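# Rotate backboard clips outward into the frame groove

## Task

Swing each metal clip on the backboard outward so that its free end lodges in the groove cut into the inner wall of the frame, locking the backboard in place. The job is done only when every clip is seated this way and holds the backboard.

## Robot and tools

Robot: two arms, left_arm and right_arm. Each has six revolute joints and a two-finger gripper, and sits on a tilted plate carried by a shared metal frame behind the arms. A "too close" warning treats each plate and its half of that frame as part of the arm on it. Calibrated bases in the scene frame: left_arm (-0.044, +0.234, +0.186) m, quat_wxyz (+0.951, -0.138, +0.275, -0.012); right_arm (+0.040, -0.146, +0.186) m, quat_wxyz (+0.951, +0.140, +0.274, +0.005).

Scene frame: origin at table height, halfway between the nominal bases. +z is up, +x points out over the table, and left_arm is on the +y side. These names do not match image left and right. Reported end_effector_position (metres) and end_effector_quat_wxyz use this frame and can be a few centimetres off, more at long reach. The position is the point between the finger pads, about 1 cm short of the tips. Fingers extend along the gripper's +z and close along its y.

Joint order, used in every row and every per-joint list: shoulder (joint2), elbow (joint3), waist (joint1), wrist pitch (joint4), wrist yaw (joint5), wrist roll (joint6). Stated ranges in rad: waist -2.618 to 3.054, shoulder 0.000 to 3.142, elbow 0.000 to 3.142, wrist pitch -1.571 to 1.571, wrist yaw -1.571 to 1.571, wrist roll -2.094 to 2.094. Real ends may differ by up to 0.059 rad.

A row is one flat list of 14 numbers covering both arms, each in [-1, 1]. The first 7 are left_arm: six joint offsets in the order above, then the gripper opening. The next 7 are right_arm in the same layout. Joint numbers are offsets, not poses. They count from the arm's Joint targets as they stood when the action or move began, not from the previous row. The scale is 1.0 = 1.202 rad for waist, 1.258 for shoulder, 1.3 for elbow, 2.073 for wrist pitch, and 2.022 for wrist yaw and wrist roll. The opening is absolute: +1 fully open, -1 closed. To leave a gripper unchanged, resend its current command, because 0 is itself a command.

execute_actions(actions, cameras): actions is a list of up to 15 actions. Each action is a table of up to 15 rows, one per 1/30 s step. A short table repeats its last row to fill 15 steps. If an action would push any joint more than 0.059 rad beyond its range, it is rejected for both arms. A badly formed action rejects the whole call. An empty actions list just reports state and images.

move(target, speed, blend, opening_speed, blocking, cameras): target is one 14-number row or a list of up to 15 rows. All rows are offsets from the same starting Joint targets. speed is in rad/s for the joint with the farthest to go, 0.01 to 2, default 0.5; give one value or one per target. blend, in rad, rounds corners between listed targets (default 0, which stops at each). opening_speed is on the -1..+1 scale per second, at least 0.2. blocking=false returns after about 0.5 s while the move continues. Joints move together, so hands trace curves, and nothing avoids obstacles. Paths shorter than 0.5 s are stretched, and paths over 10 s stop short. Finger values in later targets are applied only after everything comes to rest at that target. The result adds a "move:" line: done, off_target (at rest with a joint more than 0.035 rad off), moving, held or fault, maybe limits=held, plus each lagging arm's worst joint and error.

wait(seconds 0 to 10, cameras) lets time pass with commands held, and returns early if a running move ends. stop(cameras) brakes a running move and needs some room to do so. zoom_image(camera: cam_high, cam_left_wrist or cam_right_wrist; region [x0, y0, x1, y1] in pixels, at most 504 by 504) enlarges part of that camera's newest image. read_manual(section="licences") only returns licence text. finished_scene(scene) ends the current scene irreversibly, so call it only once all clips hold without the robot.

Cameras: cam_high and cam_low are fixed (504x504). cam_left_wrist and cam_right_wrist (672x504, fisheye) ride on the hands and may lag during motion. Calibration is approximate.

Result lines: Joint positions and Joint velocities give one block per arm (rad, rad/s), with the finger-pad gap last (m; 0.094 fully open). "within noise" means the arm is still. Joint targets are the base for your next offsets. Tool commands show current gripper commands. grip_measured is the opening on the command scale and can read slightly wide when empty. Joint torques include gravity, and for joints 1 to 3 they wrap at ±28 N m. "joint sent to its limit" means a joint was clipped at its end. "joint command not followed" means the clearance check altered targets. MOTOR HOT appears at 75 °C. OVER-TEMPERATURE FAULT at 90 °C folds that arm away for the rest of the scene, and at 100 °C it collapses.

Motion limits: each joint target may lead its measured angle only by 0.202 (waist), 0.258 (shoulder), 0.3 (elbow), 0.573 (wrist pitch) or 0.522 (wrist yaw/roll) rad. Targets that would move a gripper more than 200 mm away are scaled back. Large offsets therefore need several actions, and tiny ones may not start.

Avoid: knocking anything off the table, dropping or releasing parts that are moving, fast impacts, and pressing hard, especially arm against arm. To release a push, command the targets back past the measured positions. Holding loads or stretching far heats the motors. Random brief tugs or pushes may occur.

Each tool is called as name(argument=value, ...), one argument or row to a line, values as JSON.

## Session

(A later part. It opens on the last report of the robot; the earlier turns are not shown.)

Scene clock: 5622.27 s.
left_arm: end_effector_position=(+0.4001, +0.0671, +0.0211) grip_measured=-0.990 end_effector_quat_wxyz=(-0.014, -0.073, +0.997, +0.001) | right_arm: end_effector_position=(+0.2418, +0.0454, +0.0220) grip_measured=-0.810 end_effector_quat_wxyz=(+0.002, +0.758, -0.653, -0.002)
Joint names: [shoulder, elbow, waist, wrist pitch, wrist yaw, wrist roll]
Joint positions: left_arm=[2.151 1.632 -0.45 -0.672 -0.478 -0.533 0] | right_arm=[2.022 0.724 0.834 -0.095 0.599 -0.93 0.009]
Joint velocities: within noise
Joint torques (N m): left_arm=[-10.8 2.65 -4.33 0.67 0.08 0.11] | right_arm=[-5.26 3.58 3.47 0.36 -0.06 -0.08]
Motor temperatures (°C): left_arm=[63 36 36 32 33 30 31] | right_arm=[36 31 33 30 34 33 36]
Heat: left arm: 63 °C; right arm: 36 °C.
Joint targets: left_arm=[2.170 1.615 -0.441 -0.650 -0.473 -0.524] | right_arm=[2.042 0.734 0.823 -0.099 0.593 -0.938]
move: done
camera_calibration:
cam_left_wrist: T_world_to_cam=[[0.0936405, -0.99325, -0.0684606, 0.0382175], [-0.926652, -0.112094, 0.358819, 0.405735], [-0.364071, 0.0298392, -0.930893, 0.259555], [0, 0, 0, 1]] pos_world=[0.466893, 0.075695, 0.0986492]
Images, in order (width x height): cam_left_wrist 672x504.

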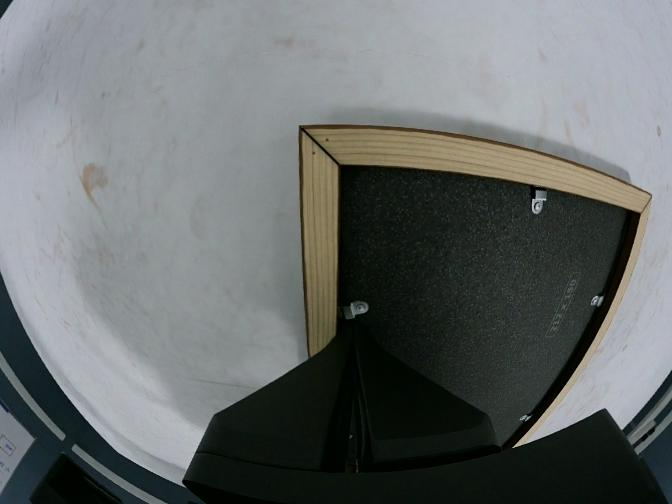

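move(
  target=[0.0195,0.062,0.013,0.003,0.0005,0.003,-1,0,0,0,0,0,0,-1],
  speed=0.06,
  cameras=["cam_left_wrist"],
)

zoom_image(
  camera="cam_left_wrist",
  region=[290, 270, 420, 370],
)

Scene clock: 5631.97 s.
left_arm: end_effector_position=(+0.4062, +0.0685, +0.0213) grip_measured=-0.990 end_effector_quat_wxyz=(-0.018, -0.075, +0.997, -0.003) | right_arm: end_effector_position=(+0.2418, +0.0454, +0.0220) grip_measured=-0.810 end_effector_quat_wxyz=(+0.002, +0.758, -0.653, -0.002)
Joint names: [shoulder, elbow, waist, wrist pitch, wrist yaw, wrist roll]
Joint positions: left_arm=[2.163 1.67 -0.44 -0.697 -0.463 -0.527 0] | right_arm=[2.022 0.724 0.834 -0.095 0.599 -0.93 0.009]
Joint velocities: within noise
Joint torques (N m): left_arm=[-9.76 6.71 -3.96 0.97 -0.04 0.09] | right_arm=[-5.29 3.48 3.48 0.41 -0.07 -0.08]
Motor temperatures (°C): left_arm=[64 36 36 32 33 30 31] | right_arm=[36 31 33 30 34 33 36]
Heat: left arm: 64 °C; right arm: 36 °C.
Joint targets: left_arm=[2.195 1.696 -0.425 -0.644 -0.472 -0.518] | right_arm=[2.042 0.734 0.823 -0.099 0.593 -0.938]
move: off_target (left_arm); left_arm: the wrist pitch is farthest, 0.053 rad from its target
camera_calibration:
cam_left_wrist: T_world_to_cam=[[0.0968185, -0.993432, -0.0609868, 0.0376204], [-0.923526, -0.112515, 0.366661, 0.410008], [-0.371115, 0.0208233, -0.928353, 0.265335], [0, 0, 0, 1]] pos_world=[0.47348, 0.0779801, 0.0982845]
Images, in order (width x height): cam_left_wrist 672x504.

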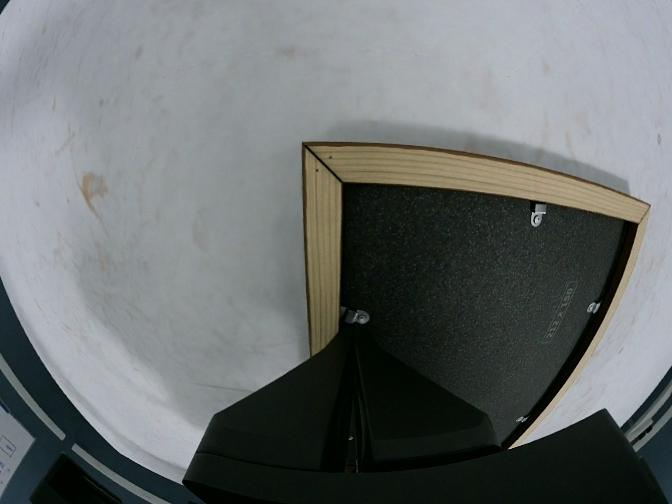

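Scaled by 3.877 from the camera's 672x504 image, which has a finer 960x720 frame.

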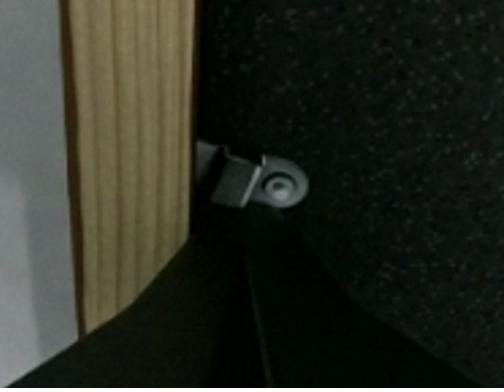

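move(
  target=[
    [-0.035,-0.05,-0.012,-0.010,-0.005,-0.006,-1,0,0,0,0,0,0,-1],
    [-0.0795,-0.0615,-0.0358,-0.0328,-0.0124,-0.0173,-1,0,0,0,0,0,0,-1],
  ],
  speed=0.15,
  cameras=["cam_left_wrist","cam_high"],
)

zoom_image(
  camera="cam_left_wrist",
  region=[270, 230, 440, 360],
)

Scene clock: 5689.90 s.
left_arm: end_effector_position=(+0.4037, +0.0733, +0.0327) grip_measured=-0.990 end_effector_quat_wxyz=(-0.010, -0.080, +0.997, +0.003) | right_arm: end_effector_position=(+0.2418, +0.0454, +0.0220) grip_measured=-0.811 end_effector_quat_wxyz=(+0.002, +0.758, -0.653, -0.002)
Joint names: [shoulder, elbow, waist, wrist pitch, wrist yaw, wrist roll]
Joint positions: left_arm=[2.118 1.629 -0.451 -0.696 -0.484 -0.544 0] | right_arm=[2.022 0.724 0.834 -0.095 0.599 -0.93 0.009]
Joint velocities: within noise
Joint torques (N m): left_arm=[-14.72 3.1 -6.57 0.26 -0.1 -0.04] | right_arm=[-5.31 3.58 3.26 0.42 -0.07 -0.11]
Motor temperatures (°C): left_arm=[63 38 35 32 33 30 31] | right_arm=[36 31 34 30 34 33 36]
Heat: left arm: 63 °C; right arm: 36 °C.
Joint targets: left_arm=[2.095 1.616 -0.468 -0.712 -0.497 -0.553] | right_arm=[2.042 0.734 0.823 -0.099 0.593 -0.938]
move: done
camera_calibration:
cam_left_wrist: T_world_to_cam=[[0.10676, -0.991669, -0.0720744, 0.039545], [-0.927607, -0.125437, 0.351867, 0.407185], [-0.357976, 0.0292914, -0.933271, 0.269072], [0, 0, 0, 1]] pos_world=[0.469807, 0.0824102, 0.110693]
Images, in order (width x height): cam_high 504x504, cam_left_wrist 672x504.

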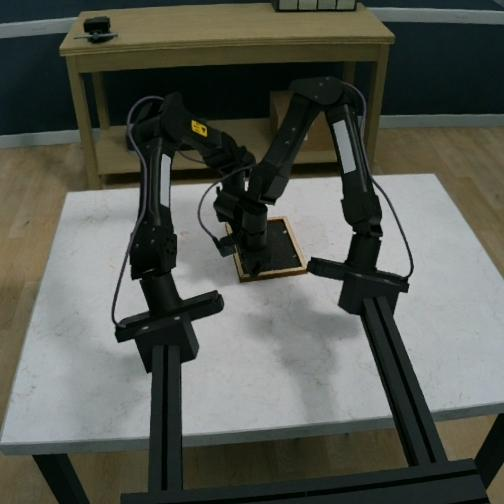

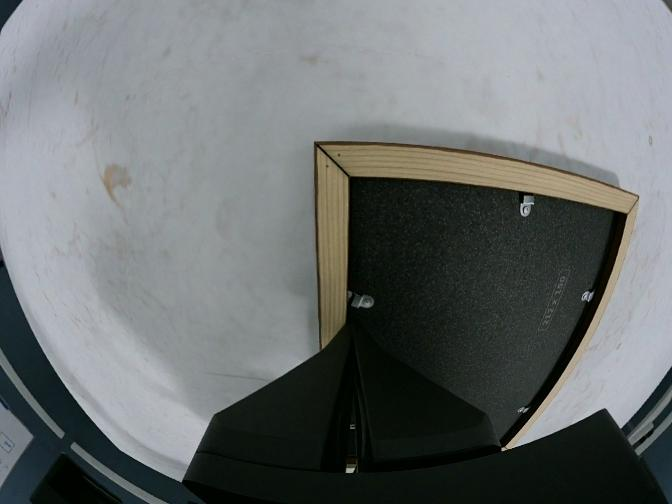

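Scaled by 2.965 from the camera's 672x504 image, which has a finer 960x720 frame.

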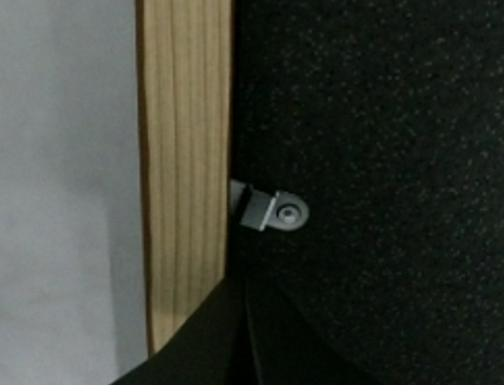

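zoom_image(
  camera="cam_left_wrist",
  region=[330, 270, 390, 320],
)

zoom_image(
  camera="cam_left_wrist",
  region=[490, 170, 640, 320],
)

Scaled by 8.400 from the camera's 672x504 image, which has a finer 960x720 frame.

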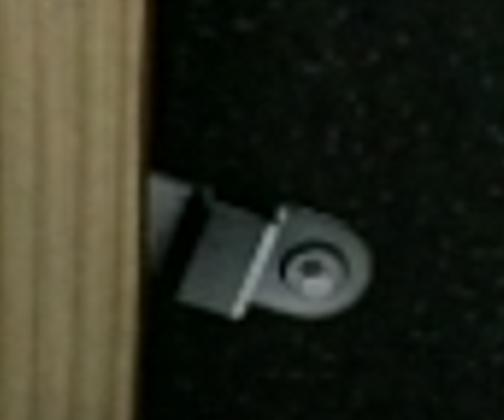

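Scaled by 3.360 from the camera's 672x504 image, which has a finer 960x720 frame.

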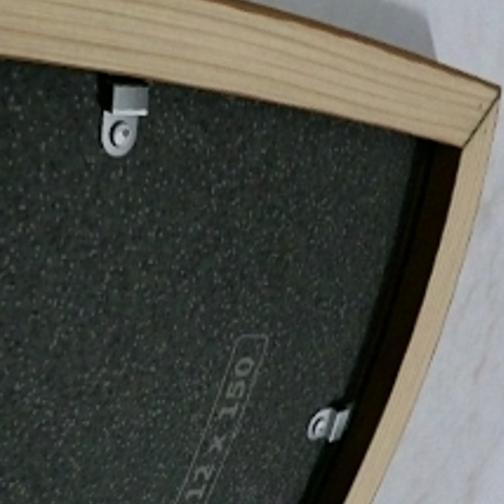

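move(
  target=[0.0835,0.1477,0.0275,-0.0473,0.0124,0.0138,-1,0,0,0,0,0,0,-1],
  speed=0.2,
  cameras=["cam_left_wrist"],
)

zoom_image(
  camera="cam_left_wrist",
  region=[270, 270, 440, 400],
)

Scene clock: 5790.13 s.
left_arm: end_effector_position=(+0.4293, +0.0733, +0.0388) grip_measured=-0.990 end_effector_quat_wxyz=(-0.009, -0.081, +0.997, +0.002) | right_arm: end_effector_position=(+0.2418, +0.0454, +0.0220) grip_measured=-0.811 end_effector_quat_wxyz=(+0.002, +0.758, -0.653, -0.002)
Joint names: [shoulder, elbow, waist, wrist pitch, wrist yaw, wrist roll]
Joint positions: left_arm=[2.173 1.789 -0.439 -0.794 -0.48 -0.534 0] | right_arm=[2.022 0.724 0.834 -0.095 0.599 -0.93 0.009]
Joint velocities: within noise
Joint torques (N m): left_arm=[-10.7 6.43 -4.92 0.3 0.11 0.12] | right_arm=[-5.38 3.77 3.36 0.4 -0.07 -0.13]
Motor temperatures (°C): left_arm=[66 35 37 31 33 30 31] | right_arm=[36 31 34 30 34 33 37]
Heat: left arm: 66 °C; right arm: 37 °C.
Joint targets: left_arm=[2.200 1.808 -0.435 -0.810 -0.472 -0.525] | right_arm=[2.042 0.734 0.823 -0.099 0.593 -0.938]
move: done
camera_calibration:
cam_left_wrist: T_world_to_cam=[[0.109968, -0.991341, -0.0717611, 0.0358007], [-0.927692, -0.128288, 0.350615, 0.429045], [-0.356785, 0.0280159, -0.933766, 0.283576], [0, 0, 0, 1]] pos_world=[0.495261, 0.0825873, 0.116934]
Images, in order (width x height): cam_left_wrist 672x504.

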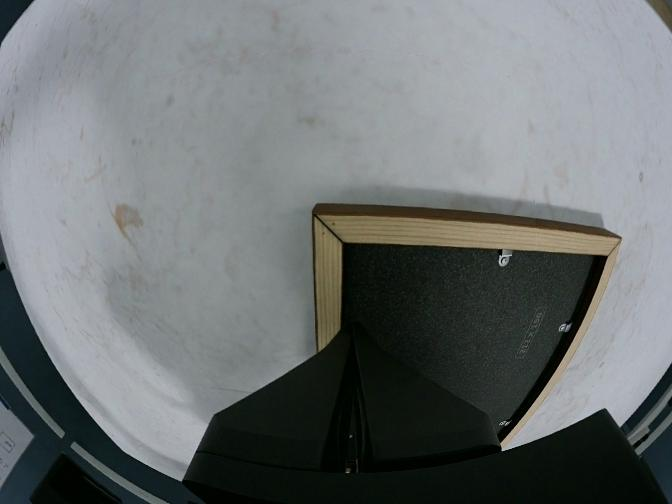

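Scaled by 2.965 from the camera's 672x504 image, which has a finer 960x720 frame.

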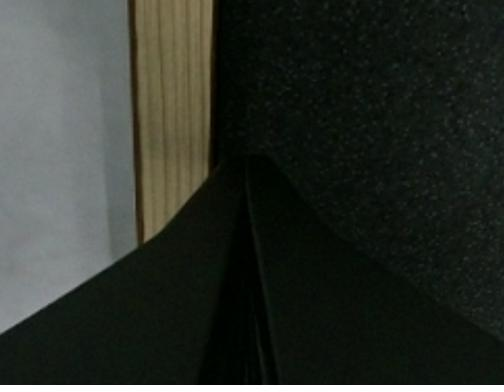

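move(
  target=[
    [0.004,0.0092,-0.0075,-0.003,-0.001,-0.002,-1,0,0,0,0,0,0,-1],
    [0.0262,0.0054,0.0141,0.0318,0.004,0.0074,-1,0,0,0,0,0,0,-1],
  ],
  speed=0.1,
  cameras=["cam_left_wrist"],
)

zoom_image(
  camera="cam_left_wrist",
  region=[270, 270, 440, 400],
)

Scene clock: 5832.50 s.
left_arm: end_effector_position=(+0.4332, +0.0726, +0.0248) grip_measured=-0.990 end_effector_quat_wxyz=(-0.006, -0.084, +0.996, +0.000) | right_arm: end_effector_position=(+0.2418, +0.0454, +0.0220) grip_measured=-0.811 end_effector_quat_wxyz=(+0.002, +0.758, -0.653, -0.002)
Joint names: [shoulder, elbow, waist, wrist pitch, wrist yaw, wrist roll]
Joint positions: left_arm=[2.206 1.801 -0.422 -0.757 -0.472 -0.519 0] | right_arm=[2.022 0.724 0.834 -0.095 0.599 -0.93 0.009]
Joint velocities: within noise
Joint torques (N m): left_arm=[-10.89 5.89 -4.93 0.56 0.09 0.1] | right_arm=[-5.24 3.58 3.49 0.39 -0.05 -0.09]
Motor temperatures (°C): left_arm=[67 37 36 31 33 30 31] | right_arm=[36 31 34 30 34 33 37]
Heat: left arm: 67 °C; right arm: 37 °C.
Joint targets: left_arm=[2.232 1.815 -0.418 -0.744 -0.463 -0.510] | right_arm=[2.042 0.734 0.823 -0.099 0.593 -0.938]
move: done
camera_calibration:
cam_left_wrist: T_world_to_cam=[[0.116292, -0.99097, -0.0667484, 0.0307389], [-0.929059, -0.132296, 0.345465, 0.438528], [-0.351176, 0.0218385, -0.936055, 0.270009], [0, 0, 0, 1]] pos_world=[0.498665, 0.08258, 0.103299]
Images, in order (width x height): cam_left_wrist 672x504.

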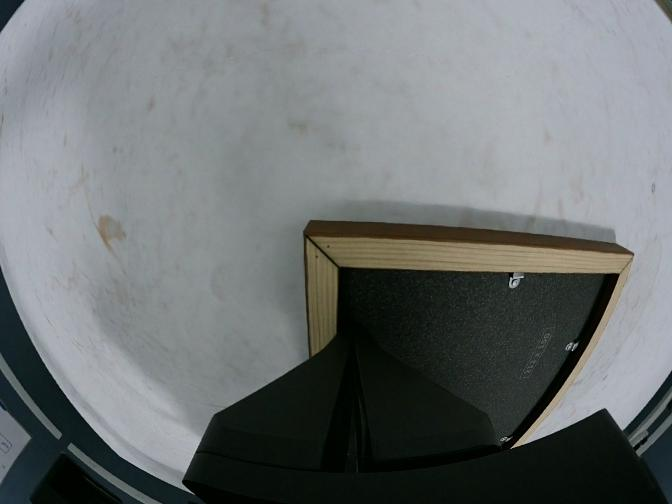

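Scaled by 2.965 from the camera's 672x504 image, which has a finer 960x720 frame.

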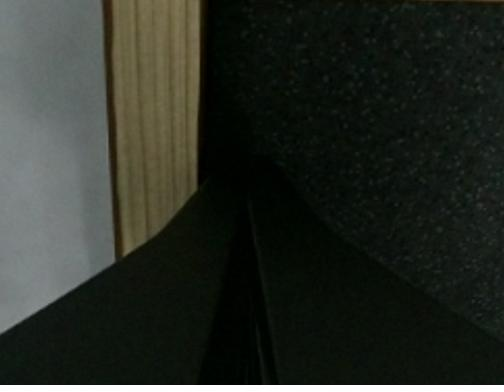

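move(
  target=[-0.0135,-0.0369,-0.0017,0.0087,-0.0025,-0.001,-1,0,0,0,0,0,0,-1],
  speed=0.1,
  cameras=["cam_left_wrist"],
)

zoom_image(
  camera="cam_left_wrist",
  region=[270, 270, 440, 400],
)

Scene clock: 5853.30 s.
left_arm: end_effector_position=(+0.4311, +0.0715, +0.0218) grip_measured=-0.990 end_effector_quat_wxyz=(-0.006, -0.085, +0.996, -0.001) | right_arm: end_effector_position=(+0.2418, +0.0454, +0.0220) grip_measured=-0.811 end_effector_quat_wxyz=(+0.002, +0.758, -0.653, -0.002)
Joint names: [shoulder, elbow, waist, wrist pitch, wrist yaw, wrist roll]
Joint positions: left_arm=[2.206 1.785 -0.422 -0.738 -0.471 -0.519 0] | right_arm=[2.022 0.724 0.834 -0.095 0.599 -0.93 0.009]
Joint velocities: within noise
Joint torques (N m): left_arm=[-12.36 2.85 -5.08 0.6 0.06 0.09] | right_arm=[-5.31 3.55 3.49 0.39 -0.06 -0.15]
Motor temperatures (°C): left_arm=[69 37 36 31 33 30 31] | right_arm=[36 31 34 30 34 33 37]
Heat: left arm: 69 °C; right arm: 37 °C.
Joint targets: left_arm=[2.215 1.767 -0.420 -0.726 -0.469 -0.512] | right_arm=[2.042 0.734 0.823 -0.099 0.593 -0.938]
move: done
camera_calibration:
cam_left_wrist: T_world_to_cam=[[0.117266, -0.99097, -0.06501, 0.0293177], [-0.929626, -0.132563, 0.343834, 0.437751], [-0.349347, 0.0201149, -0.936777, 0.265848], [0, 0, 0, 1]] pos_world=[0.49638, 0.0817351, 0.100433]
Images, in order (width x height): cam_left_wrist 672x504.

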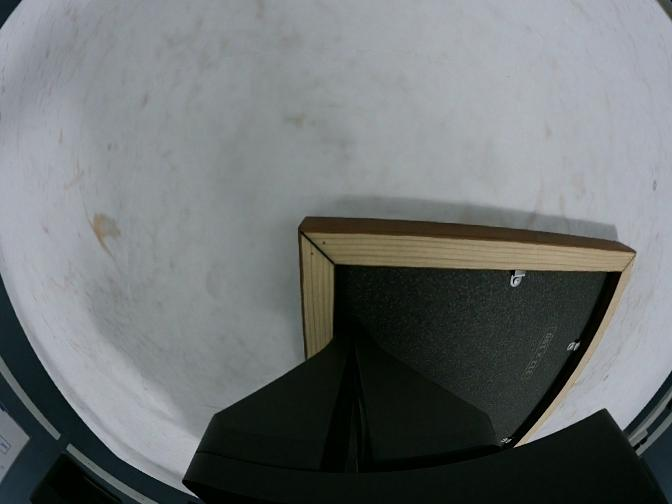

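Scaled by 2.965 from the camera's 672x504 image, which has a finer 960x720 frame.

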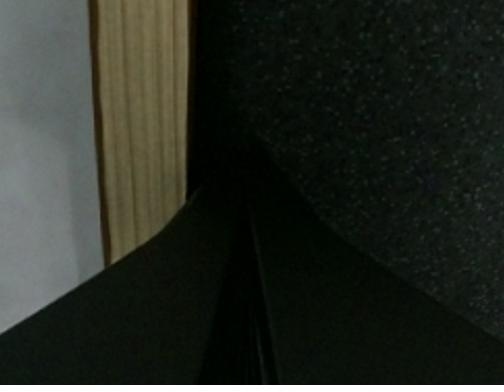

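move(
  target=[-0.0342,-0.0212,-0.0067,0.0092,-0.0015,-0.002,-1,0,0,0,0,0,0,-1],
  speed=0.1,
  cameras=[],
)

Scene clock: 5869.13 s.
left_arm: end_effector_position=(+0.4293, +0.0721, +0.0217) grip_measured=-0.990 end_effector_quat_wxyz=(-0.002, -0.087, +0.996, -0.002) | right_arm: end_effector_position=(+0.2418, +0.0454, +0.0220) grip_measured=-0.811 end_effector_quat_wxyz=(+0.002, +0.758, -0.653, -0.002)
Joint names: [shoulder, elbow, waist, wrist pitch, wrist yaw, wrist roll]
Joint positions: left_arm=[2.193 1.757 -0.422 -0.715 -0.471 -0.519 0] | right_arm=[2.022 0.724 0.834 -0.095 0.599 -0.93 0.009]
Joint velocities: within noise
Joint torques (N m): left_arm=[-15.08 2.77 -5.68 0.54 0.03 0.04] | right_arm=[-5.41 3.59 3.36 0.41 -0.04 -0.12]
Motor temperatures (°C): left_arm=[72 36 36 31 33 30 31] | right_arm=[36 31 34 30 34 33 37]
Heat: left arm: 72 °C; right arm: 37 °C.
Joint targets: left_arm=[2.173 1.739 -0.428 -0.707 -0.472 -0.516] | right_arm=[2.042 0.734 0.823 -0.099 0.593 -0.938]
move: done
No camera images: "cameras" was empty.

move(
  target=[-0.008,-0.022,-0.001,0.002,0,-0.001,-1,0,0,0,0,0,0,-1],
  speed=0.1,
  cameras=["cam_left_wrist"],
)

move(
  target=[-0.06,-0.01,-0.02,-0.03,0,-0.005,-1,0,0,0,0,0,0,-1],
  speed=0.3,
  cameras=["cam_left_wrist"],
)

Scene clock: 5878.63 s.
left_arm: end_effector_position=(+0.4255, +0.0734, +0.0216) grip_measured=-0.990 end_effector_quat_wxyz=(-0.002, -0.086, +0.996, -0.002) | right_arm: end_effector_position=(+0.2418, +0.0454, +0.0220) grip_measured=-0.811 end_effector_quat_wxyz=(+0.002, +0.758, -0.653, -0.002)
Joint names: [shoulder, elbow, waist, wrist pitch, wrist yaw, wrist roll]
Joint positions: left_arm=[2.181 1.731 -0.422 -0.701 -0.471 -0.519 0] | right_arm=[2.022 0.724 0.834 -0.095 0.599 -0.93 0.009]
Joint velocities: within noise
Joint torques (N m): left_arm=[-14.69 2.78 -5.75 0.47 0.01 0.03] | right_arm=[-5.27 3.67 3.54 0.39 -0.07 -0.1]
Motor temperatures (°C): left_arm=[73 35 36 31 33 30 31] | right_arm=[36 31 34 30 34 33 37]
Heat: left arm: 73 °C; right arm: 37 °C.
Joint targets: left_arm=[2.163 1.711 -0.430 -0.703 -0.472 -0.518] | right_arm=[2.042 0.734 0.823 -0.099 0.593 -0.938]
move: done
camera_calibration:
cam_left_wrist: T_world_to_cam=[[0.121142, -0.990698, -0.0619832, 0.0300545], [-0.931334, -0.135042, 0.338203, 0.433931], [-0.343427, 0.0167567, -0.93903, 0.261381], [0, 0, 0, 1]] pos_world=[0.490259, 0.083994, 0.100551]
Images, in order (width x height): cam_left_wrist 672x504.

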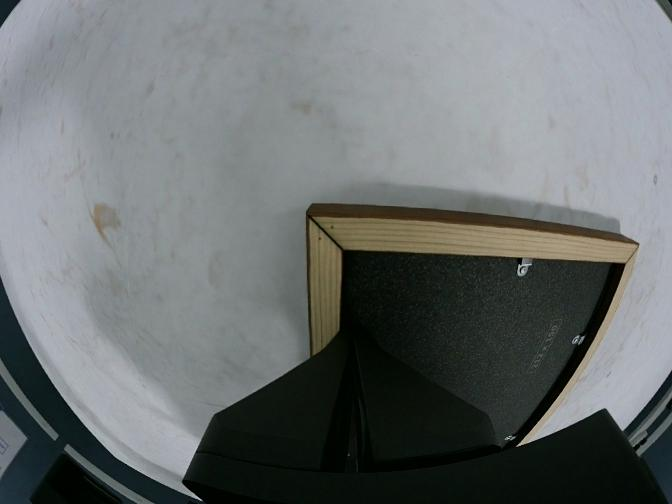

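Scene clock: 5879.63 s.
left_arm: end_effector_position=(+0.4281, +0.0796, +0.0493) grip_measured=-0.990 end_effector_quat_wxyz=(+0.002, -0.084, +0.996, -0.008) | right_arm: end_effector_position=(+0.2418, +0.0454, +0.0220) grip_measured=-0.811 end_effector_quat_wxyz=(+0.002, +0.758, -0.653, -0.002)
Joint names: [shoulder, elbow, waist, wrist pitch, wrist yaw, wrist roll]
Joint positions: left_arm=[2.106 1.712 -0.435 -0.749 -0.469 -0.519 0] | right_arm=[2.022 0.724 0.834 -0.095 0.599 -0.93 0.009]
Joint velocities: within noise
Joint torques (N m): left_arm=[-14.63 3.34 -6.56 0.33 0.01 -0.06] | right_arm=[-5.29 3.63 3.59 0.41 -0.05 -0.11]
Motor temperatures (°C): left_arm=[73 35 36 31 33 30 31] | right_arm=[36 31 34 30 34 33 37]
Heat: left arm: 73 °C; right arm: 37 °C.
Joint targets: left_arm=[2.087 1.698 -0.454 -0.765 -0.472 -0.528] | right_arm=[2.042 0.734 0.823 -0.099 0.593 -0.938]
move: done
camera_calibration:
cam_left_wrist: T_world_to_cam=[[0.11624, -0.991973, -0.049783, 0.0392374], [-0.935537, -0.126184, 0.329921, 0.429339], [-0.333554, 0.00822382, -0.942695, 0.284841], [0, 0, 0, 1]] pos_world=[0.492112, 0.0907559, 0.128824]
Images, in order (width x height): cam_left_wrist 672x504.

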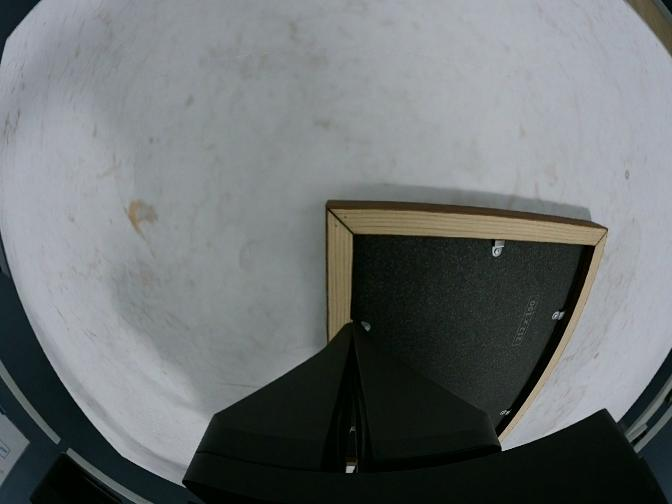

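move(
  target=[-0.1129,-0.1992,-0.0333,0.0473,-0.0074,-0.0223,-1,0,0,0,0,0,0,-1],
  speed=0.4,
  cameras=["cam_left_wrist"],
)

zoom_image(
  camera="cam_left_wrist",
  region=[320, 240, 400, 320],
)

Scene clock: 5894.17 s.
left_arm: end_effector_position=(+0.3748, +0.0838, +0.0588) grip_measured=-0.990 end_effector_quat_wxyz=(-0.015, -0.076, +0.997, -0.006) | right_arm: end_effector_position=(+0.2418, +0.0454, +0.0220) grip_measured=-0.811 end_effector_quat_wxyz=(+0.002, +0.758, -0.653, -0.002)
Joint names: [shoulder, elbow, waist, wrist pitch, wrist yaw, wrist roll]
Joint positions: left_arm=[1.971 1.452 -0.476 -0.68 -0.475 -0.564 0] | right_arm=[2.022 0.724 0.834 -0.095 0.599 -0.93 0.009]
Joint velocities: within noise
Joint torques (N m): left_arm=[-13.83 2.99 -6.12 0.6 -0.08 -0.1] | right_arm=[-5.09 3.73 3.41 0.35 -0.08 -0.08]
Motor temperatures (°C): left_arm=[73 35 37 31 33 30 31] | right_arm=[36 31 34 30 34 33 37]
Heat: left arm: 73 °C; right arm: 37 °C.
Joint targets: left_arm=[1.945 1.439 -0.494 -0.667 -0.487 -0.573] | right_arm=[2.042 0.734 0.823 -0.099 0.593 -0.938]
move: done
camera_calibration:
cam_left_wrist: T_world_to_cam=[[0.0994601, -0.993472, -0.0558752, 0.0567738], [-0.925403, -0.112991, 0.361748, 0.370044], [-0.3657, 0.0157276, -0.9306, 0.286652], [0, 0, 0, 1]] pos_world=[0.441621, 0.0937064, 0.136068]
Images, in order (width x height): cam_left_wrist 672x504.

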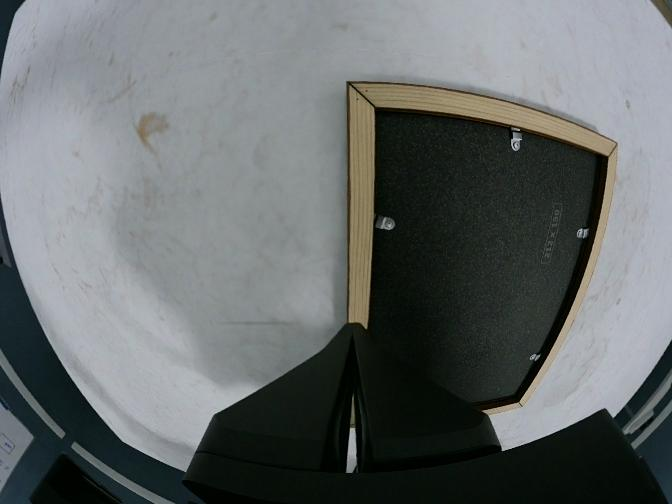

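Scaled by 6.300 from the camera's 672x504 image, which has a finer 960x720 frame.

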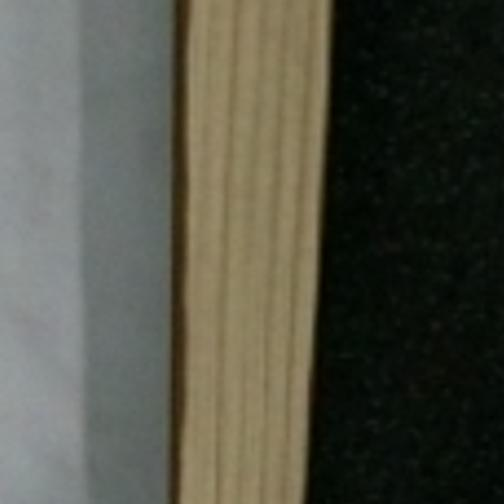

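zoom_image(
  camera="cam_left_wrist",
  region=[355, 195, 415, 255],
)

zoom_image(
  camera="cam_left_wrist",
  region=[490, 110, 610, 230],
)

zoom_image(
  camera="cam_left_wrist",
  region=[500, 200, 620, 380],
)

Scaled by 8.400 from the camera's 672x504 image, which has a finer 960x720 frame.

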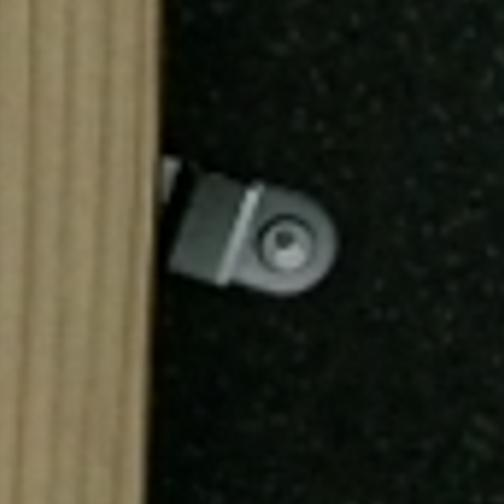

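Scaled by 4.200 from the camera's 672x504 image, which has a finer 960x720 frame.

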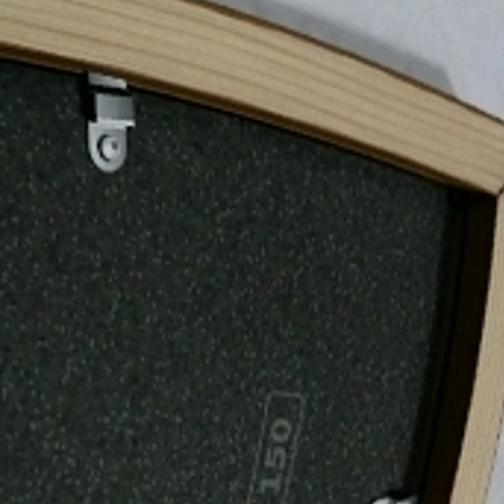

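Scaled by 2.800 from the camera's 672x504 image, which has a finer 960x720 frame.

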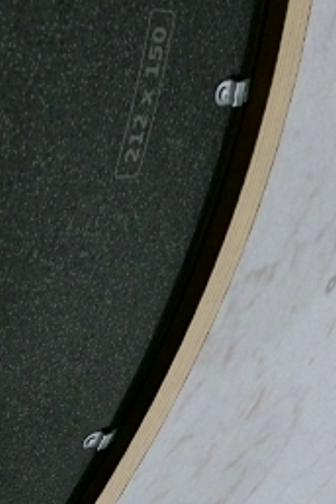

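move(
  target=[-0.672,-0.415,0,0.1,0,0,-1,0,0,0,0,0,0,-1],
  speed=0.8,
  cameras=["cam_high","cam_left_wrist"],
)

Scene clock: 5981.63 s.
left_arm: end_effector_position=(+0.3641, +0.1802, +0.2173) grip_measured=-0.990 end_effector_quat_wxyz=(+0.195, -0.197, +0.954, -0.115) | right_arm: end_effector_position=(+0.2418, +0.0454, +0.0220) grip_measured=-0.811 end_effector_quat_wxyz=(+0.002, +0.758, -0.653, -0.002)
Joint names: [shoulder, elbow, waist, wrist pitch, wrist yaw, wrist roll]
Joint positions: left_arm=[1.109 0.916 -0.481 -0.467 -0.477 -0.566 0] | right_arm=[2.022 0.724 0.834 -0.095 0.599 -0.93 0.009]
Joint velocities: within noise
Joint torques (N m): left_arm=[-6.38 4.41 -2.56 1.33 -0.03 -0.04] | right_arm=[-5.23 3.56 3.47 0.42 -0.1 -0.11]
Motor temperatures (°C): left_arm=[75 35 37 31 33 30 31] | right_arm=[36 31 34 30 34 33 37]
Heat: left arm: 75 °C; right arm: 37 °C. Fold the left arm in close to its base, or ease its load, before you think long.
Joint targets: left_arm=[1.100 0.899 -0.494 -0.460 -0.487 -0.573] | right_arm=[2.042 0.734 0.823 -0.099 0.593 -0.938]
MOTOR HOT: the shoulder of the left arm reports 75 °C; the controller's stop level is 90 °C. To cool a motor, set the load down, stop pushing, or move to a pose that needs little force.
move: done
camera_calibration:
cam_left_wrist: T_world_to_cam=[[0.314588, -0.923445, 0.219737, 0.0117165], [-0.945327, -0.325751, -0.015584, 0.441282], [0.0859703, -0.20282, -0.975435, 0.313417], [0, 0, 0, 1]] pos_world=[0.386526, 0.218135, 0.31002]
Images, in order (width x height): cam_high 504x504, cam_left_wrist 672x504.

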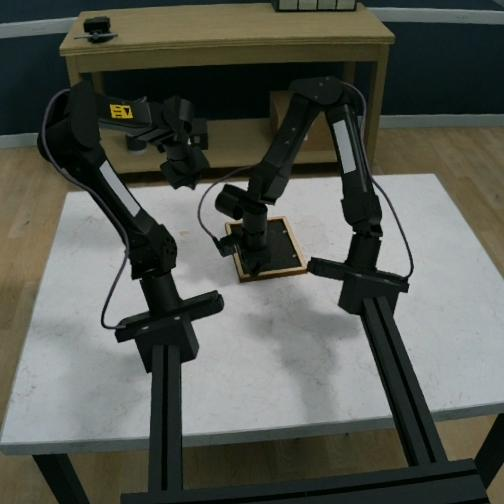

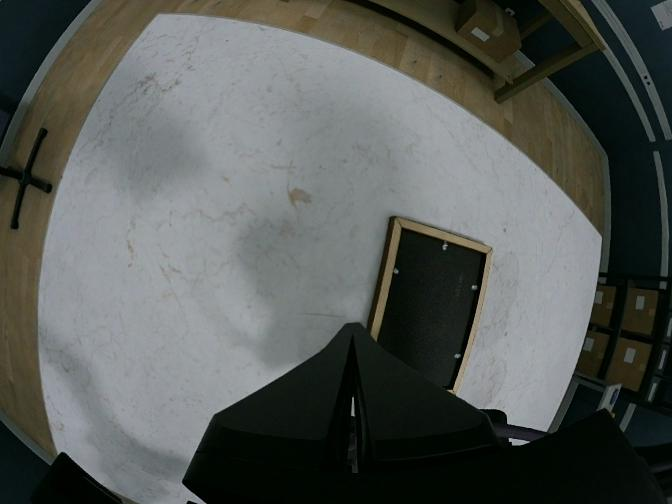

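move(
  target=[-0.24,-0.23,0,0,0,0,-1,0,0,0,0,0,0,-1],
  speed=0.8,
  cameras=[],
)

wait(
  seconds=10,
  cameras=[],
)

wait(
  seconds=10,
  cameras=[],
)

wait(
  seconds=10,
  cameras=[],
)

Scene clock: 5994.10 s.
left_arm: end_effector_position=(+0.2921, +0.2021, +0.2030) grip_measured=-0.990 end_effector_quat_wxyz=(+0.198, -0.199, +0.952, -0.118) | right_arm: end_effector_position=(+0.2418, +0.0454, +0.0220) grip_measured=-0.811 end_effector_quat_wxyz=(+0.002, +0.758, -0.653, -0.002)
Joint names: [shoulder, elbow, waist, wrist pitch, wrist yaw, wrist roll]
Joint positions: left_arm=[0.811 0.615 -0.483 -0.455 -0.477 -0.566 0] | right_arm=[2.022 0.724 0.834 -0.095 0.599 -0.93 0.009]
Joint velocities: within noise
Joint torques (N m): left_arm=[-3.97 4.57 -1.37 1.27 -0.02 -0.05] | right_arm=[-5.19 3.6 3.51 0.37 -0.07 -0.12]
Motor temperatures (°C): left_arm=[69 35 36 32 33 30 31] | right_arm=[36 31 34 30 34 33 37]
Heat: left arm: 69 °C; right arm: 37 °C.
Joint targets: left_arm=[0.798 0.601 -0.493 -0.460 -0.487 -0.573] | right_arm=[2.042 0.734 0.823 -0.099 0.593 -0.938]
MOTOR HOT: cleared for the motors of the left arm.
move: done
No camera images: "cameras" was empty.

Scene clock: 6004.10 s.
left_arm: end_effector_position=(+0.2921, +0.2020, +0.2031) grip_measured=-0.990 end_effector_quat_wxyz=(+0.198, -0.199, +0.953, -0.118) | right_arm: end_effector_position=(+0.2418, +0.0454, +0.0220) grip_measured=-0.811 end_effector_quat_wxyz=(+0.002, +0.758, -0.653, -0.002)
Joint names: [shoulder, elbow, waist, wrist pitch, wrist yaw, wrist roll]
Joint positions: left_arm=[0.811 0.615 -0.484 -0.455 -0.477 -0.566 0] | right_arm=[2.022 0.724 0.834 -0.095 0.599 -0.93 0.009]
Joint velocities: within noise
Joint torques (N m): left_arm=[-3.95 4.59 -1.36 1.27 -0.03 -0.05] | right_arm=[-5.5 3.63 3.54 0.41 -0.05 -0.14]
Motor temperatures (°C): left_arm=[66 36 36 33 33 30 31] | right_arm=[36 31 34 30 34 33 37]
Heat: left arm: 66 °C; right arm: 37 °C.
Joint targets: left_arm=[0.798 0.601 -0.494 -0.460 -0.487 -0.573] | right_arm=[2.042 0.734 0.823 -0.099 0.593 -0.938]
Tool commands: left_gripper/opening=-1.0 right_gripper/opening=-1.0
wait: 10.00 s; at rest by 0.17 s
No camera images: "cameras" was empty.

Scene clock: 6014.10 s.
left_arm: end_effector_position=(+0.2921, +0.2020, +0.2031) grip_measured=-0.990 end_effector_quat_wxyz=(+0.198, -0.199, +0.953, -0.118) | right_arm: end_effector_position=(+0.2418, +0.0454, +0.0220) grip_measured=-0.811 end_effector_quat_wxyz=(+0.002, +0.758, -0.653, -0.002)
Joint names: [shoulder, elbow, waist, wrist pitch, wrist yaw, wrist roll]
Joint positions: left_arm=[0.811 0.615 -0.484 -0.455 -0.477 -0.566 0] | right_arm=[2.022 0.724 0.834 -0.095 0.599 -0.93 0.009]
Joint velocities: within noise
Joint torques (N m): left_arm=[-3.93 4.56 -1.4 1.27 -0.02 -0.04] | right_arm=[-5.42 3.64 3.25 0.39 -0.05 -0.1]
Motor temperatures (°C): left_arm=[64 36 35 33 33 30 31] | right_arm=[36 31 34 30 34 33 37]
Heat: left arm: 64 °C; right arm: 37 °C.
Joint targets: left_arm=[0.798 0.601 -0.494 -0.460 -0.487 -0.573] | right_arm=[2.042 0.734 0.823 -0.099 0.593 -0.938]
Tool commands: left_gripper/opening=-1.0 right_gripper/opening=-1.0
wait: 10.00 s; at rest by 0.17 s
No camera images: "cameras" was empty.

Scene clock: 6024.10 s.
left_arm: end_effector_position=(+0.2921, +0.2020, +0.2031) grip_measured=-0.990 end_effector_quat_wxyz=(+0.198, -0.199, +0.953, -0.118) | right_arm: end_effector_position=(+0.2418, +0.0454, +0.0220) grip_measured=-0.811 end_effector_quat_wxyz=(+0.002, +0.758, -0.653, -0.002)
Joint names: [shoulder, elbow, waist, wrist pitch, wrist yaw, wrist roll]
Joint positions: left_arm=[0.811 0.615 -0.484 -0.455 -0.477 -0.566 0] | right_arm=[2.022 0.724 0.834 -0.095 0.599 -0.93 0.009]
Joint velocities: within noise
Joint torques (N m): left_arm=[-3.99 4.53 -1.37 1.27 -0.02 -0.05] | right_arm=[-5.22 3.67 3.49 0.4 -0.03 -0.12]
Motor temperatures (°C): left_arm=[63 36 35 33 33 30 31] | right_arm=[36 31 34 30 34 33 37]
Heat: left arm: 63 °C; right arm: 37 °C.
Joint targets: left_arm=[0.798 0.601 -0.494 -0.460 -0.487 -0.573] | right_arm=[2.042 0.734 0.823 -0.099 0.593 -0.938]
Tool commands: left_gripper/opening=-1.0 right_gripper/opening=-1.0
wait: 10.00 s; at rest by 0.17 s
No camera images: "cameras" was empty.

wait(
  seconds=10,
  cameras=[],
)

move(
  target=[0.8919,0.7069,0.0116,-0.1254,0,0.0064,-1,0,0,0,0,0,0,-1],
  speed=0.8,
  cameras=[],
)

move(
  target=[
    [0.2138,0.2231,0.0316,-0.0511,0.0064,0.0138,-1,0,0,0,0,0,0,-1],
    [0.2544,0.2185,0.0582,-0.0024,0.0129,0.0277,-1,0,0,0,0,0,0,-1],
  ],
  speed=[0.4,0.08],
  cameras=["cam_left_wrist"],
)

Scene clock: 6072.87 s.
left_arm: end_effector_position=(+0.2921, +0.2020, +0.2031) grip_measured=-0.990 end_effector_quat_wxyz=(+0.198, -0.199, +0.953, -0.118) | right_arm: end_effector_position=(+0.2418, +0.0454, +0.0220) grip_measured=-0.811 end_effector_quat_wxyz=(+0.002, +0.758, -0.653, -0.002)
Joint names: [shoulder, elbow, waist, wrist pitch, wrist yaw, wrist roll]
Joint positions: left_arm=[0.811 0.615 -0.484 -0.455 -0.477 -0.566 0] | right_arm=[2.022 0.724 0.834 -0.095 0.599 -0.93 0.009]
Joint velocities: within noise
Joint torques (N m): left_arm=[-3.97 4.59 -1.35 1.27 -0.02 -0.05] | right_arm=[-5.27 3.56 3.43 0.39 -0.07 -0.11]
Motor temperatures (°C): left_arm=[61 36 35 33 33 30 31] | right_arm=[36 31 34 30 34 33 37]
Heat: left arm: 61 °C; right arm: 37 °C.
Joint targets: left_arm=[0.798 0.601 -0.494 -0.460 -0.487 -0.573] | right_arm=[2.042 0.734 0.823 -0.099 0.593 -0.938]
Tool commands: left_gripper/opening=-1.0 right_gripper/opening=-1.0
wait: 10.00 s; at rest from the start
No camera images: "cameras" was empty.

Scene clock: 6075.03 s.
left_arm: end_effector_position=(+0.4039, +0.0871, +0.0916) grip_measured=-0.990 end_effector_quat_wxyz=(+0.022, -0.096, +0.995, -0.025) | right_arm: end_effector_position=(+0.2418, +0.0454, +0.0220) grip_measured=-0.811 end_effector_quat_wxyz=(+0.002, +0.758, -0.653, -0.002)
Joint names: [shoulder, elbow, waist, wrist pitch, wrist yaw, wrist roll]
Joint positions: left_arm=[1.906 1.5 -0.484 -0.703 -0.478 -0.566 0] | right_arm=[2.022 0.724 0.834 -0.095 0.599 -0.93 0.009]
Joint velocities: within noise
Joint torques (N m): left_arm=[-10.07 6.52 -4.12 0.43 -0.05 0.09] | right_arm=[-5.3 3.66 3.48 0.36 -0.03 -0.11]
Motor temperatures (°C): left_arm=[61 36 35 33 33 30 31] | right_arm=[36 31 34 30 34 33 37]
Heat: left arm: 61 °C; right arm: 37 °C.
Joint targets: left_arm=[1.920 1.519 -0.480 -0.720 -0.487 -0.560] | right_arm=[2.042 0.734 0.823 -0.099 0.593 -0.938]
move: done
No camera images: "cameras" was empty.

Scene clock: 6077.43 s.
left_arm: end_effector_position=(+0.4302, +0.0734, +0.0218) grip_measured=-0.990 end_effector_quat_wxyz=(-0.009, -0.082, +0.997, +0.001) | right_arm: end_effector_position=(+0.2418, +0.0454, +0.0220) grip_measured=-0.811 end_effector_quat_wxyz=(+0.002, +0.758, -0.653, -0.002)
Joint names: [shoulder, elbow, waist, wrist pitch, wrist yaw, wrist roll]
Joint positions: left_arm=[2.206 1.787 -0.419 -0.748 -0.469 -0.514 0] | right_arm=[2.022 0.724 0.834 -0.095 0.599 -0.93 0.009]
Joint velocities: within noise
Joint torques (N m): left_arm=[-10.17 6.04 -4.42 0.7 0.11 0.12] | right_arm=[-5.38 3.36 3.43 0.4 -0.01 -0.11]
Motor temperatures (°C): left_arm=[62 37 35 33 33 30 31] | right_arm=[36 31 34 30 34 33 37]
Heat: left arm: 62 °C; right arm: 37 °C.
Joint targets: left_arm=[2.240 1.803 -0.410 -0.725 -0.460 -0.504] | right_arm=[2.042 0.734 0.823 -0.099 0.593 -0.938]
move: done
camera_calibration:
cam_left_wrist: T_world_to_cam=[[0.111234, -0.991469, -0.0679487, 0.0339861], [-0.927914, -0.128097, 0.350095, 0.435985], [-0.355812, 0.0241082, -0.934246, 0.267899], [0, 0, 0, 1]] pos_world=[0.496098, 0.0830858, 0.0999561]
Images, in order (width x height): cam_left_wrist 672x504.

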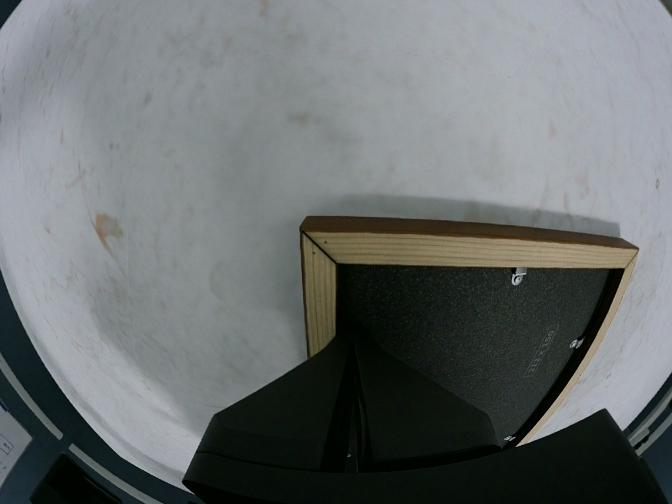

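move(
  target=[
    [-0.02,0,-0.008,-0.01,0,0,-1,0,0,0,0,0,0,-1],
    [-0.013,0.0177,-0.005,-0.016,0,0.001,-1,0,0,0,0,0,0,-1],
    [0.0072,0.0177,0.0033,-0.0063,0.001,0.002,-1,0,0,0,0,0,0,-1],
  ],
  speed=0.1,
  cameras=[],
)

Scene clock: 6092.93 s.
left_arm: end_effector_position=(+0.4386, +0.0736, +0.0219) grip_measured=-0.990 end_effector_quat_wxyz=(-0.002, -0.087, +0.996, -0.003) | right_arm: end_effector_position=(+0.2418, +0.0454, +0.0220) grip_measured=-0.811 end_effector_quat_wxyz=(+0.002, +0.758, -0.653, -0.002)
Joint names: [shoulder, elbow, waist, wrist pitch, wrist yaw, wrist roll]
Joint positions: left_arm=[2.214 1.813 -0.413 -0.744 -0.465 -0.509 0] | right_arm=[2.022 0.724 0.834 -0.095 0.599 -0.93 0.009]
Joint velocities: within noise
Joint torques (N m): left_arm=[-10.36 5.91 -4.6 0.57 0.1 0.1] | right_arm=[-5.26 3.55 3.4 0.37 -0.05 -0.09]
Motor temperatures (°C): left_arm=[66 37 35 33 33 30 31] | right_arm=[36 31 34 30 34 33 37]
Heat: left arm: 66 °C; right arm: 37 °C.
Joint targets: left_arm=[2.249 1.826 -0.406 -0.738 -0.458 -0.500] | right_arm=[2.042 0.734 0.823 -0.099 0.593 -0.938]
move: done
No camera images: "cameras" was empty.

move(
  target=[-0.0644,-0.0954,-0.0225,0.0183,-0.0074,-0.0099,-1,0,0,0,0,0,0,-1],
  speed=0.1,
  cameras=["cam_left_wrist"],
)

zoom_image(
  camera="cam_left_wrist",
  region=[270, 250, 440, 380],
)

Scene clock: 6115.37 s.
left_arm: end_effector_position=(+0.4241, +0.0740, +0.0212) grip_measured=-0.990 end_effector_quat_wxyz=(-0.004, -0.083, +0.997, -0.003) | right_arm: end_effector_position=(+0.2418, +0.0454, +0.0220) grip_measured=-0.811 end_effector_quat_wxyz=(+0.002, +0.758, -0.653, -0.002)
Joint names: [shoulder, elbow, waist, wrist pitch, wrist yaw, wrist roll]
Joint positions: left_arm=[2.178 1.724 -0.42 -0.701 -0.466 -0.512 0] | right_arm=[2.022 0.724 0.834 -0.095 0.599 -0.93 0.009]
Joint velocities: within noise
Joint torques (N m): left_arm=[-13.96 2.44 -6.16 0.49 -0.04 -0.06] | right_arm=[-5.16 3.55 3.36 0.38 -0.09 -0.13]
Motor temperatures (°C): left_arm=[65 36 36 32 33 30 31] | right_arm=[36 31 34 30 34 33 37]
Heat: left arm: 65 °C; right arm: 37 °C.
Joint targets: left_arm=[2.168 1.703 -0.433 -0.700 -0.473 -0.520] | right_arm=[2.042 0.734 0.823 -0.099 0.593 -0.938]
move: done
camera_calibration:
cam_left_wrist: T_world_to_cam=[[0.114607, -0.991609, -0.0598052, 0.0336158], [-0.93084, -0.128222, 0.342194, 0.432009], [-0.346991, 0.0164511, -0.937724, 0.262094], [0, 0, 0, 1]] pos_world=[0.489223, 0.084415, 0.0999512]
Images, in order (width x height): cam_left_wrist 672x504.

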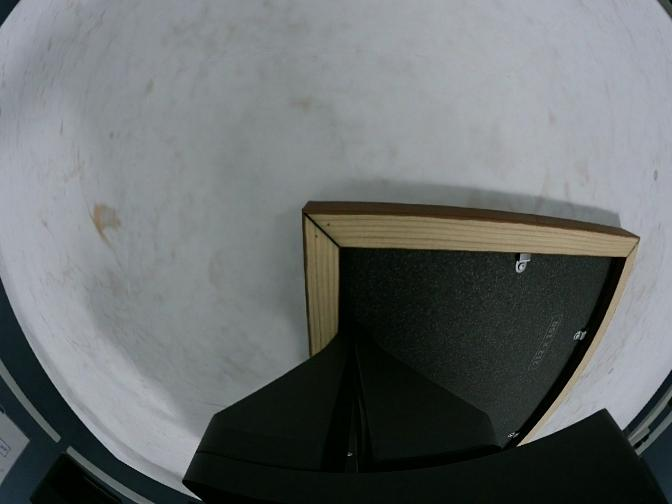

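Scaled by 2.965 from the camera's 672x504 image, which has a finer 960x720 frame.

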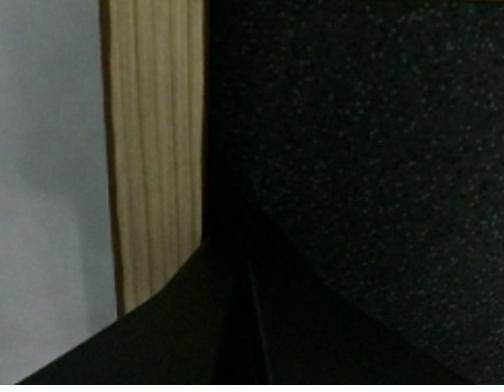

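move(
  target=[-0.003,-0.0105,-0.0015,0.0015,0,-0.001,-1,0,0,0,0,0,0,-1],
  speed=0.1,
  cameras=[],
)

move(
  target=[
    [-0.06,-0.01,-0.02,-0.03,0,-0.005,-1,0,0,0,0,0,0,-1],
    [-0.12,-0.11,-0.035,0.018,-0.004,-0.014,-1,0,0,0,0,0,0,-1],
  ],
  speed=0.3,
  cameras=["cam_left_wrist"],
)

zoom_image(
  camera="cam_left_wrist",
  region=[345, 235, 405, 295],
)

Scene clock: 6123.93 s.
left_arm: end_effector_position=(+0.4238, +0.0741, +0.0212) grip_measured=-0.990 end_effector_quat_wxyz=(-0.002, -0.085, +0.996, -0.005) | right_arm: end_effector_position=(+0.2418, +0.0454, +0.0220) grip_measured=-0.811 end_effector_quat_wxyz=(+0.002, +0.758, -0.653, -0.002)
Joint names: [shoulder, elbow, waist, wrist pitch, wrist yaw, wrist roll]
Joint positions: left_arm=[2.172 1.712 -0.42 -0.688 -0.466 -0.513 0] | right_arm=[2.022 0.724 0.834 -0.095 0.599 -0.93 0.009]
Joint velocities: within noise
Joint torques (N m): left_arm=[-13.74 2.29 -6.32 0.39 -0.03 -0.06] | right_arm=[-5.18 3.73 3.49 0.41 -0.02 -0.14]
Motor temperatures (°C): left_arm=[69 35 36 32 33 30 31] | right_arm=[36 31 34 30 34 33 37]
Heat: left arm: 69 °C; right arm: 37 °C.
Joint targets: left_arm=[2.164 1.689 -0.435 -0.697 -0.473 -0.522] | right_arm=[2.042 0.734 0.823 -0.099 0.593 -0.938]
move: done
No camera images: "cameras" was empty.

Scene clock: 6125.33 s.
left_arm: end_effector_position=(+0.4015, +0.0768, +0.0502) grip_measured=-0.990 end_effector_quat_wxyz=(+0.000, -0.083, +0.996, -0.012) | right_arm: end_effector_position=(+0.2418, +0.0454, +0.0220) grip_measured=-0.811 end_effector_quat_wxyz=(+0.002, +0.758, -0.653, -0.002)
Joint names: [shoulder, elbow, waist, wrist pitch, wrist yaw, wrist roll]
Joint positions: left_arm=[2.04 1.559 -0.459 -0.672 -0.47 -0.542 0] | right_arm=[2.022 0.724 0.834 -0.095 0.599 -0.93 0.009]
Joint velocities: within noise
Joint torques (N m): left_arm=[-14.57 3.19 -6.38 0.62 -0.09 -0.08] | right_arm=[-5.37 3.56 3.51 0.38 -0.07 -0.11]
Motor temperatures (°C): left_arm=[69 35 36 32 33 30 31] | right_arm=[36 31 34 30 34 33 37]
Heat: left arm: 69 °C; right arm: 37 °C.
Joint targets: left_arm=[2.013 1.546 -0.477 -0.659 -0.482 -0.550] | right_arm=[2.042 0.734 0.823 -0.099 0.593 -0.938]
move: done
camera_calibration:
cam_left_wrist: T_world_to_cam=[[0.114568, -0.99255, -0.0414655, 0.0398726], [-0.934786, -0.12184, 0.333662, 0.402884], [-0.336228, 0.000534303, -0.94178, 0.278475], [0, 0, 0, 1]] pos_world=[0.465673, 0.0885141, 0.129488]
Images, in order (width x height): cam_left_wrist 672x504.

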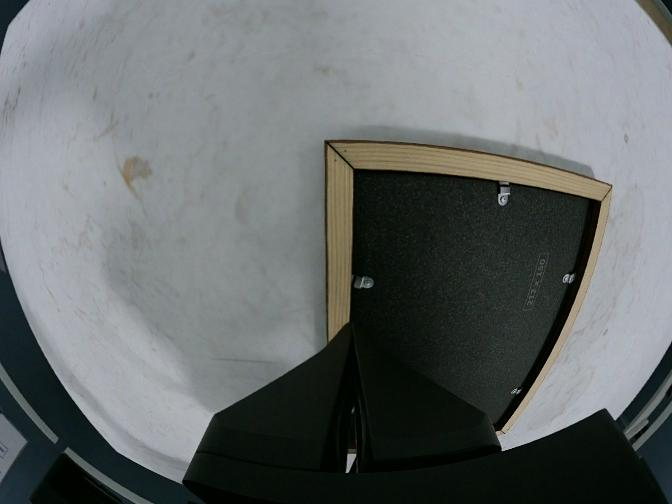

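Scaled by 8.400 from the camera's 672x504 image, which has a finer 960x720 frame.

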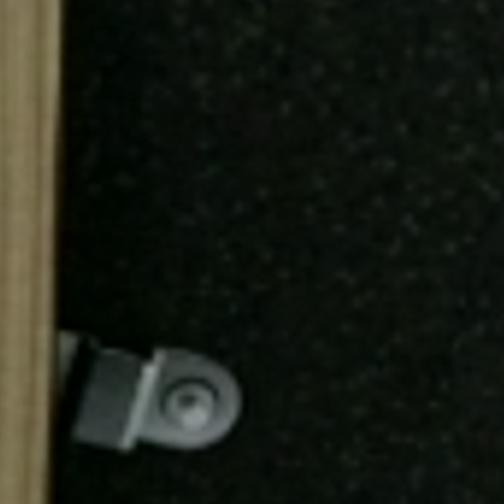

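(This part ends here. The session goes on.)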